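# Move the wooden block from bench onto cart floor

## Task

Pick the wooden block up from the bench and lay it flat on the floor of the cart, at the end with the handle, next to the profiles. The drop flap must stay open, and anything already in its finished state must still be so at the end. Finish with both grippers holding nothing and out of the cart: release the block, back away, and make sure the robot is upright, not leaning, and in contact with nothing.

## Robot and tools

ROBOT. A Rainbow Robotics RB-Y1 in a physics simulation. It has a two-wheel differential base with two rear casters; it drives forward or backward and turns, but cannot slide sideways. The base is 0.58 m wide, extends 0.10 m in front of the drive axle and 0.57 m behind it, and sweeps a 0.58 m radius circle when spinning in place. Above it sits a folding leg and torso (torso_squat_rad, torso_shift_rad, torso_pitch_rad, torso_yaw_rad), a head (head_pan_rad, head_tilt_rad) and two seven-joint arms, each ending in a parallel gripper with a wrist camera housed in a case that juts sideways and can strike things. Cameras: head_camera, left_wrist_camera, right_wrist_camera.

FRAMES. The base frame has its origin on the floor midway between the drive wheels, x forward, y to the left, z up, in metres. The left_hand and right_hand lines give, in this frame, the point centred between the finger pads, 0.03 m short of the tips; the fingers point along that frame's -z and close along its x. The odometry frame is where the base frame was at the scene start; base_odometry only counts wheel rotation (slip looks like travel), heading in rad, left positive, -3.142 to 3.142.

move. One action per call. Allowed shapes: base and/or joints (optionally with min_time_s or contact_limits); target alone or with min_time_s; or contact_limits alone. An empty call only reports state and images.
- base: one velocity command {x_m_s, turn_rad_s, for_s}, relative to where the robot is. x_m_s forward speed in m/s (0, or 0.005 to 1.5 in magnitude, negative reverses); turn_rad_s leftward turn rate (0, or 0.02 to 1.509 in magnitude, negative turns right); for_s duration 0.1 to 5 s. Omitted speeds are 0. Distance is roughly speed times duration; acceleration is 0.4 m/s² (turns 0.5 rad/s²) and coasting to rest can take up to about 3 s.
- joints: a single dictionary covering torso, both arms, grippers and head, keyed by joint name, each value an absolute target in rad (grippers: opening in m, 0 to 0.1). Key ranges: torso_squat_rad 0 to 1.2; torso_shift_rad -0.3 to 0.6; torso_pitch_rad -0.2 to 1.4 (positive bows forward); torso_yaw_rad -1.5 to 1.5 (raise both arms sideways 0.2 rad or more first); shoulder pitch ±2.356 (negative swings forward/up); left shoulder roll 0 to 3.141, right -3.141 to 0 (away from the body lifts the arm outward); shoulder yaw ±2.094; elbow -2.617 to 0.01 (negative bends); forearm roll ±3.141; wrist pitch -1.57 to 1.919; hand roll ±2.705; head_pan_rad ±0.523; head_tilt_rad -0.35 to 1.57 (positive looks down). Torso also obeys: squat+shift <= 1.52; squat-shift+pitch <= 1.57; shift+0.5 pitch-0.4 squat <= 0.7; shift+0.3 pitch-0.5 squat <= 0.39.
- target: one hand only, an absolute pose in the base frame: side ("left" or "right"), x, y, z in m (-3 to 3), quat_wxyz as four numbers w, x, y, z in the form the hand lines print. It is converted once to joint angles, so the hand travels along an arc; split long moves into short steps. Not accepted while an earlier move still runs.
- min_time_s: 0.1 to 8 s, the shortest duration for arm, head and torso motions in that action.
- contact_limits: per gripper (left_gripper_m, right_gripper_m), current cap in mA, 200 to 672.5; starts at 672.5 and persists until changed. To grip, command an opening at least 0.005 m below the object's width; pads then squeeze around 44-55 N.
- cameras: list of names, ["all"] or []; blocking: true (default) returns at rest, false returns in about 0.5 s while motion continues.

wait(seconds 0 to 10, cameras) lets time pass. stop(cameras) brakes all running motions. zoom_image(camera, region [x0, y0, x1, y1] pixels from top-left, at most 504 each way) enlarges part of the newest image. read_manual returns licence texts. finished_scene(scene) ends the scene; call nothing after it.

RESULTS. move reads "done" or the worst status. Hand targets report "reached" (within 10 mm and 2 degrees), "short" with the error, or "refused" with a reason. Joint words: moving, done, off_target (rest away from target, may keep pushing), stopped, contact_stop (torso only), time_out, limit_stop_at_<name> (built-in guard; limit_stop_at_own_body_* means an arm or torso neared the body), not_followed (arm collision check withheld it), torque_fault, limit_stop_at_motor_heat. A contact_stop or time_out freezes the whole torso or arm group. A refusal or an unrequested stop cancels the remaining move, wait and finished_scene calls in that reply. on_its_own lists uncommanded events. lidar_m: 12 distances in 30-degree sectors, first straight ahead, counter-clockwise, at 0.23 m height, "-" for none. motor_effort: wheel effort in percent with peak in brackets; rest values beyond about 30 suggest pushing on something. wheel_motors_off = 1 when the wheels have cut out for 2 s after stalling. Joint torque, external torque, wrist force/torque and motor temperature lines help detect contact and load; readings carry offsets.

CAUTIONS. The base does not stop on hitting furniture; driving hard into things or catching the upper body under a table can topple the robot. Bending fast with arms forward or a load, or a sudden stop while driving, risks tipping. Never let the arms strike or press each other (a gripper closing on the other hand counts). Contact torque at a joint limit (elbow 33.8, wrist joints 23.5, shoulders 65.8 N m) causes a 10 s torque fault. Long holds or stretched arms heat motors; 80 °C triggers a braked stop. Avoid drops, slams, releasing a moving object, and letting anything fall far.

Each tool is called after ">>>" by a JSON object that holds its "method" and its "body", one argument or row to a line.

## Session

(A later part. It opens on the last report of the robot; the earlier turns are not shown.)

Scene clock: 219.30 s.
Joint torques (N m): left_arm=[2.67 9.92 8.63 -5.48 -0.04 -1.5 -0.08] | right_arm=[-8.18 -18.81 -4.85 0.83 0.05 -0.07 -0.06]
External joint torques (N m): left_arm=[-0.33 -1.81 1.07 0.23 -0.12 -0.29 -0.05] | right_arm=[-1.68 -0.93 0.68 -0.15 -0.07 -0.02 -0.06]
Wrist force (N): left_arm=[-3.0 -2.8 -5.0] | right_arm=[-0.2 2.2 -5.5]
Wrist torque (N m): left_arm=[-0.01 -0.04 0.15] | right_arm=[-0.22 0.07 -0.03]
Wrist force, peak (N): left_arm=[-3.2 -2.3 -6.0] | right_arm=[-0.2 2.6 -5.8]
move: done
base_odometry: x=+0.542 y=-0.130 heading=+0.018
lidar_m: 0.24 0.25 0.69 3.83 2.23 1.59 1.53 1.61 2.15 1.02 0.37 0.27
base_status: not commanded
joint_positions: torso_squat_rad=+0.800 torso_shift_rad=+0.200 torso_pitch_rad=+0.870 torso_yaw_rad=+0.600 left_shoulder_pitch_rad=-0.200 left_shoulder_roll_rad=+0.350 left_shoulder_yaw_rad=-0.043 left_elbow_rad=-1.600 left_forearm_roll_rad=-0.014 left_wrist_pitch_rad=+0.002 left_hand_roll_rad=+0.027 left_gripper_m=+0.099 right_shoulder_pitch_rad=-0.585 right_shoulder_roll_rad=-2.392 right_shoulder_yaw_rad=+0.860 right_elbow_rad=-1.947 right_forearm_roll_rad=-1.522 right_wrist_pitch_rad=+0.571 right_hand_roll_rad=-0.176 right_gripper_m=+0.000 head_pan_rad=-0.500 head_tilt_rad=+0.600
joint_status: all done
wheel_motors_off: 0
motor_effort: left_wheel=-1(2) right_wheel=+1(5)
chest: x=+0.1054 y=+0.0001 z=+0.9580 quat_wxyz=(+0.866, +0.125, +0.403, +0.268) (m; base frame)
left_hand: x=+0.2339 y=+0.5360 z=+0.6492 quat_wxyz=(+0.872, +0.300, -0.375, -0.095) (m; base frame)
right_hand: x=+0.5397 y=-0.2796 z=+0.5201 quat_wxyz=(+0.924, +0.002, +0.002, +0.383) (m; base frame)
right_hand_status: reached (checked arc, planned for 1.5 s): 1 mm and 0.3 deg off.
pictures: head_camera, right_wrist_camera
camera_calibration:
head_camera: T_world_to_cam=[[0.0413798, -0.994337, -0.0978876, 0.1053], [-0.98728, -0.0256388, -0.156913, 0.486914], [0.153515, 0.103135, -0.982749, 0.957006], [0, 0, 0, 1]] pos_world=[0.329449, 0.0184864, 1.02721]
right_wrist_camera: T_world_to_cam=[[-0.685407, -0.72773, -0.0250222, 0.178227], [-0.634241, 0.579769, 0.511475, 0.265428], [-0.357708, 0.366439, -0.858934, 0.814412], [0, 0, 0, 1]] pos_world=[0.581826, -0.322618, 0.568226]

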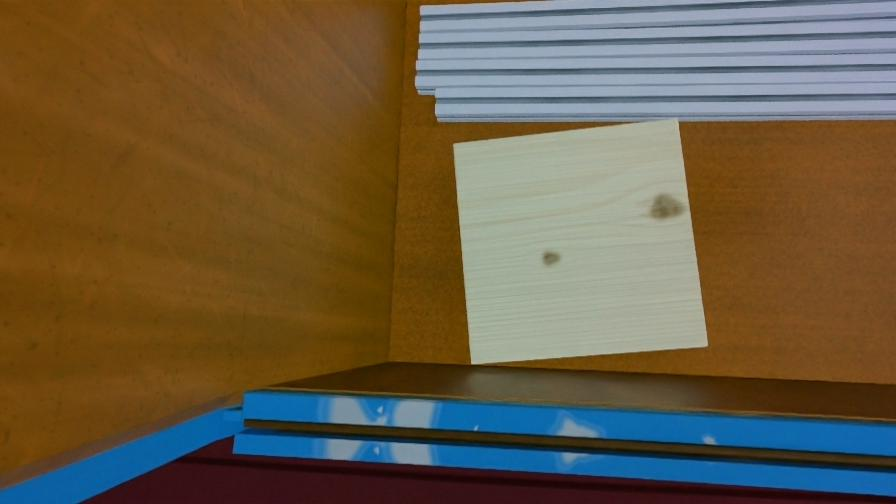

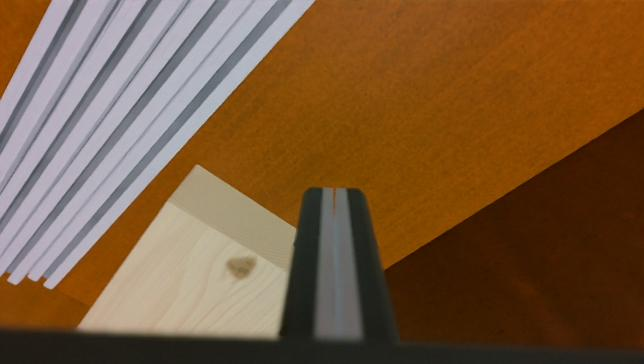

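>>> {"method": "move", "body": {
  "joints": {"torso_squat_rad":0.4},
  "min_time_s": 1.5,
  "cameras": []
}}

>>> {"method": "move", "body": {
  "target": {"side":"right","x":0.5,"y":-0.28,"z":0.85,"quat_wxyz":[0.9239,0,0,0.3827]},
  "min_time_s": 1.5,
  "cameras": []
}}

>>> {"method": "move", "body": {
  "base": {"x_m_s":-0.3,"for_s":2.0},
  "cameras": ["head_camera"]
}}

>>> {"method": "move", "body": {
  "joints": {"torso_pitch_rad":0.2,"torso_yaw_rad":0.3,"torso_shift_rad":0.0,"head_tilt_rad":0.6,"head_pan_rad":-0.3},
  "min_time_s": 2.5,
  "cameras": ["head_camera"]
}}

Scene clock: 222.93 s.
Joint torques (N m): left_arm=[2.83 9.85 8.59 -5.38 -0.03 -1.53 -0.05] | right_arm=[-7.94 -18.91 -4.95 1.16 -0.06 -0.11 -0.07]
External joint torques (N m): left_arm=[-0.17 -1.89 1.03 0.33 -0.1 -0.32 -0.03] | right_arm=[-1.44 -1.03 0.58 0.17 -0.18 -0.06 -0.07]
Wrist force (N): left_arm=[-2.9 -2.7 -5.5] | right_arm=[-0.6 1.9 -5.3]
Wrist torque (N m): left_arm=[-0.04 0.04 0.18] | right_arm=[-0.20 0.06 0.00]
Wrist force, peak (N): left_arm=[-4.0 -3.4 -5.3] | right_arm=[-0.2 2.2 -5.9]
move: done
base_odometry: x=+0.542 y=-0.130 heading=+0.018
lidar_m: 0.24 0.25 0.70 3.83 2.21 1.61 1.52 1.59 2.15 1.02 0.35 0.25
base_status: not commanded
joint_positions: torso_squat_rad=+0.400 torso_shift_rad=+0.200 torso_pitch_rad=+0.870 torso_yaw_rad=+0.600 left_shoulder_pitch_rad=-0.200 left_shoulder_roll_rad=+0.350 left_shoulder_yaw_rad=-0.043 left_elbow_rad=-1.600 left_forearm_roll_rad=-0.014 left_wrist_pitch_rad=+0.002 left_hand_roll_rad=+0.027 left_gripper_m=+0.099 right_shoulder_pitch_rad=-0.585 right_shoulder_roll_rad=-2.392 right_shoulder_yaw_rad=+0.860 right_elbow_rad=-1.947 right_forearm_roll_rad=-1.522 right_wrist_pitch_rad=+0.571 right_hand_roll_rad=-0.176 right_gripper_m=+0.000 head_pan_rad=-0.500 head_tilt_rad=+0.600
joint_status: all done
wheel_motors_off: 0
motor_effort: left_wheel=-1(3) right_wheel=+2(4)
chest: x=+0.1366 y=+0.0001 z=+1.1119 quat_wxyz=(+0.866, +0.125, +0.403, +0.268) (m; base frame)
left_hand: x=+0.2651 y=+0.5360 z=+0.8031 quat_wxyz=(+0.872, +0.300, -0.375, -0.095) (m; base frame)
right_hand: x=+0.5709 y=-0.2796 z=+0.6740 quat_wxyz=(+0.924, +0.002, +0.002, +0.383) (m; base frame)
pictures: none
No camera images: "cameras" was empty.

Scene clock: 224.77 s.
Joint torques (N m): left_arm=[2.78 9.72 8.78 -5.52 0 -1.5 -0.08] | right_arm=[-2.93 -13.54 -3.9 3.86 0.04 0.08 0.03]
External joint torques (N m): left_arm=[-0.22 -2.02 1.22 0.19 -0.08 -0.28 -0.06] | right_arm=[-1.27 -1.17 0.79 0.46 -0.12 0.15 0.03]
Wrist force (N): left_arm=[-3.2 -2.3 -4.6] | right_arm=[-0.1 2.0 -5.3]
Wrist torque (N m): left_arm=[-0.09 -0.02 0.12] | right_arm=[-0.21 0.08 -0.18]
Wrist force, peak (N): left_arm=[-3.9 -2.1 -5.2] | right_arm=[-0.6 2.0 -5.9]
move: done
base_odometry: x=+0.542 y=-0.130 heading=+0.018
lidar_m: 0.23 0.26 0.69 3.83 2.21 1.58 1.52 1.59 2.16 1.02 0.36 0.26
base_status: not commanded
joint_positions: torso_squat_rad=+0.400 torso_shift_rad=+0.200 torso_pitch_rad=+0.870 torso_yaw_rad=+0.600 left_shoulder_pitch_rad=-0.200 left_shoulder_roll_rad=+0.350 left_shoulder_yaw_rad=-0.043 left_elbow_rad=-1.600 left_forearm_roll_rad=-0.014 left_wrist_pitch_rad=+0.002 left_hand_roll_rad=+0.027 left_gripper_m=+0.099 right_shoulder_pitch_rad=-1.009 right_shoulder_roll_rad=-3.049 right_shoulder_yaw_rad=+0.969 right_elbow_rad=-2.440 right_forearm_roll_rad=-2.007 right_wrist_pitch_rad=+0.679 right_hand_roll_rad=+0.139 right_gripper_m=+0.000 head_pan_rad=-0.500 head_tilt_rad=+0.600
joint_status: all done
wheel_motors_off: 0
motor_effort: left_wheel=-1(2) right_wheel=+2(4)
chest: x=+0.1366 y=+0.0001 z=+1.1119 quat_wxyz=(+0.866, +0.125, +0.403, +0.268) (m; base frame)
left_hand: x=+0.2650 y=+0.5360 z=+0.8031 quat_wxyz=(+0.872, +0.300, -0.375, -0.095) (m; base frame)
right_hand: x=+0.4996 y=-0.2793 z=+0.8499 quat_wxyz=(+0.924, -0.001, -0.002, +0.383) (m; base frame)
right_hand_status: reached (checked arc, planned for 1.5 s): 1 mm and 0.2 deg off.
pictures: none
No camera images: "cameras" was empty.

Scene clock: 228.07 s.
Joint torques (N m): left_arm=[2.39 9.99 8.68 -5.38 -0.1 -1.58 -0.24] | right_arm=[-2.57 -13.42 -4.04 4.08 0.04 -0.08 0.08]
External joint torques (N m): left_arm=[-0.61 -1.75 1.12 0.33 -0.18 -0.36 -0.22] | right_arm=[-0.9 -1.05 0.64 0.68 -0.12 -0.01 0.08]
Wrist force (N): left_arm=[-2.4 -2.0 -4.2] | right_arm=[-0.2 2.0 -5.3]
Wrist torque (N m): left_arm=[-0.11 0.05 0.15] | right_arm=[-0.22 0.08 -0.21]
Wrist force, peak (N): left_arm=[-3.1 -1.8 -6.1] | right_arm=[0.0 2.6 -5.7]
move: done
base_odometry: x=-0.058 y=-0.140 heading=+0.017
lidar_m: 0.84 0.87 1.73 3.89 1.33 0.96 0.92 0.98 1.29 3.43 1.23 0.87
base_status: done (sent for 2 of 2 s)
joint_positions: torso_squat_rad=+0.400 torso_shift_rad=+0.200 torso_pitch_rad=+0.870 torso_yaw_rad=+0.600 left_shoulder_pitch_rad=-0.200 left_shoulder_roll_rad=+0.350 left_shoulder_yaw_rad=-0.043 left_elbow_rad=-1.600 left_forearm_roll_rad=-0.014 left_wrist_pitch_rad=+0.002 left_hand_roll_rad=+0.027 left_gripper_m=+0.099 right_shoulder_pitch_rad=-1.009 right_shoulder_roll_rad=-3.049 right_shoulder_yaw_rad=+0.969 right_elbow_rad=-2.440 right_forearm_roll_rad=-2.007 right_wrist_pitch_rad=+0.679 right_hand_roll_rad=+0.139 right_gripper_m=+0.000 head_pan_rad=-0.500 head_tilt_rad=+0.600
joint_status: not commanded
wheel_motors_off: 0
motor_effort: left_wheel=-15(29) right_wheel=+14(30)
chest: x=+0.1366 y=+0.0001 z=+1.1119 quat_wxyz=(+0.866, +0.125, +0.403, +0.268) (m; base frame)
left_hand: x=+0.2650 y=+0.5360 z=+0.8031 quat_wxyz=(+0.872, +0.300, -0.375, -0.095) (m; base frame)
right_hand: x=+0.4996 y=-0.2793 z=+0.8499 quat_wxyz=(+0.924, -0.001, -0.002, +0.383) (m; base frame)
pictures: head_camera
camera_calibration:
head_camera: T_world_to_cam=[[0.0414025, -0.994327, -0.0979797, 0.119174], [-0.987264, -0.0256364, -0.157014, 0.54198], [0.153611, 0.103233, -0.982724, 1.10339], [0, 0, 0, 1]] pos_world=[0.360649, 0.0184862, 1.18111]

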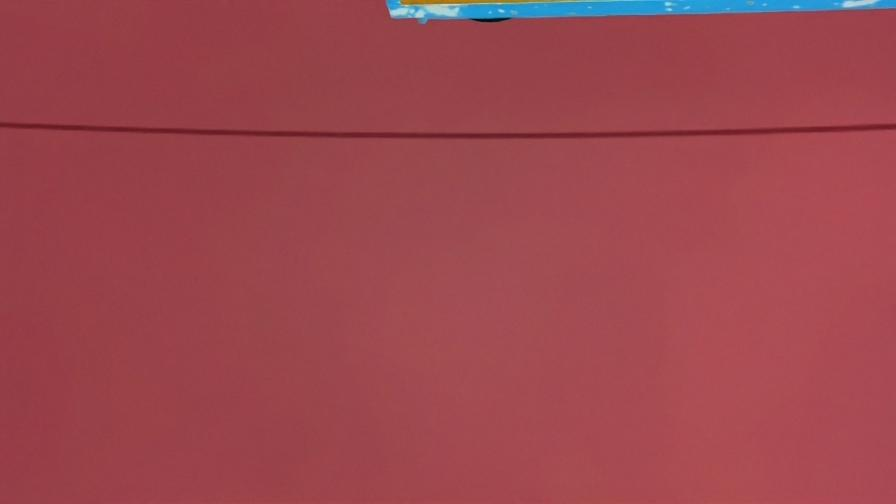

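Scene clock: 230.93 s.
Joint torques (N m): left_arm=[-10.49 5.56 5.58 -9.6 0.02 -2.13 0] | right_arm=[1.1 -6.43 -4.68 8.18 0.74 -0.89 0.2]
External joint torques (N m): left_arm=[0.73 -1.55 0.73 0.31 -0.04 -0.3 0.04] | right_arm=[-1.11 -0.57 0.82 0.55 0.04 0.06 0.18]
Wrist force (N): left_arm=[-5.2 -1.2 -1.5] | right_arm=[-2.9 4.7 -4.3]
Wrist torque (N m): left_arm=[-0.11 -0.19 0.13] | right_arm=[-0.36 -0.12 -0.21]
Wrist force, peak (N): left_arm=[-3.5 -2.5 -5.9] | right_arm=[-2.9 4.7 -4.3]
move: done
base_odometry: x=-0.058 y=-0.140 heading=+0.017
lidar_m: 0.84 0.88 1.73 3.90 1.35 0.97 0.92 0.98 1.31 3.43 1.21 0.88
base_status: not commanded
joint_positions: torso_squat_rad=+0.400 torso_shift_rad=+0.000 torso_pitch_rad=+0.200 torso_yaw_rad=+0.300 left_shoulder_pitch_rad=-0.200 left_shoulder_roll_rad=+0.350 left_shoulder_yaw_rad=-0.043 left_elbow_rad=-1.600 left_forearm_roll_rad=-0.014 left_wrist_pitch_rad=+0.002 left_hand_roll_rad=+0.027 left_gripper_m=+0.099 right_shoulder_pitch_rad=-1.009 right_shoulder_roll_rad=-3.049 right_shoulder_yaw_rad=+0.969 right_elbow_rad=-2.440 right_forearm_roll_rad=-2.007 right_wrist_pitch_rad=+0.679 right_hand_roll_rad=+0.139 right_gripper_m=+0.000 head_pan_rad=-0.300 head_tilt_rad=+0.600
joint_status: all done
wheel_motors_off: 0
motor_effort: left_wheel=-15(18) right_wheel=+16(20)
chest: x=-0.1666 y=+0.0001 z=+1.2285 quat_wxyz=(+0.984, +0.015, +0.099, +0.149) (m; base frame)
left_hand: x=+0.2672 y=+0.4179 z=+1.0377 quat_wxyz=(+0.703, +0.197, -0.680, -0.075) (m; base frame)
right_hand: x=+0.1808 y=-0.3951 z=+1.2688 quat_wxyz=(+0.911, -0.196, -0.273, +0.238) (m; base frame)
pictures: head_camera
camera_calibration:
head_camera: T_world_to_cam=[[-0.00443362, -0.999504, -0.0311737, 0.0494168], [-0.676342, 0.0259594, -0.73613, 1.02525], [0.736575, 0.0178204, -0.676121, 0.983622], [0, 0, 0, 1]] pos_world=[-0.0308735, 0.00524887, 1.42131]

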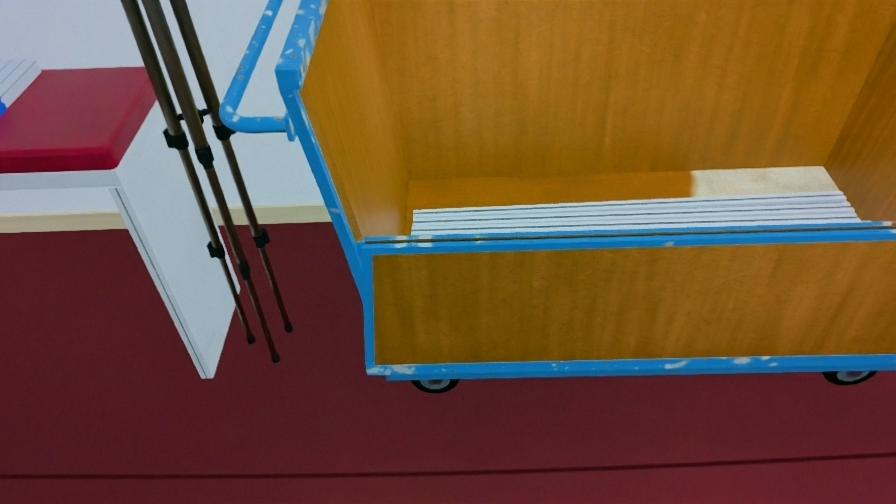

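Block placed, robot clear.

>>> {"method": "finished_scene", "body": {
  "scene": 2
}}

The scene is finished: the task was done.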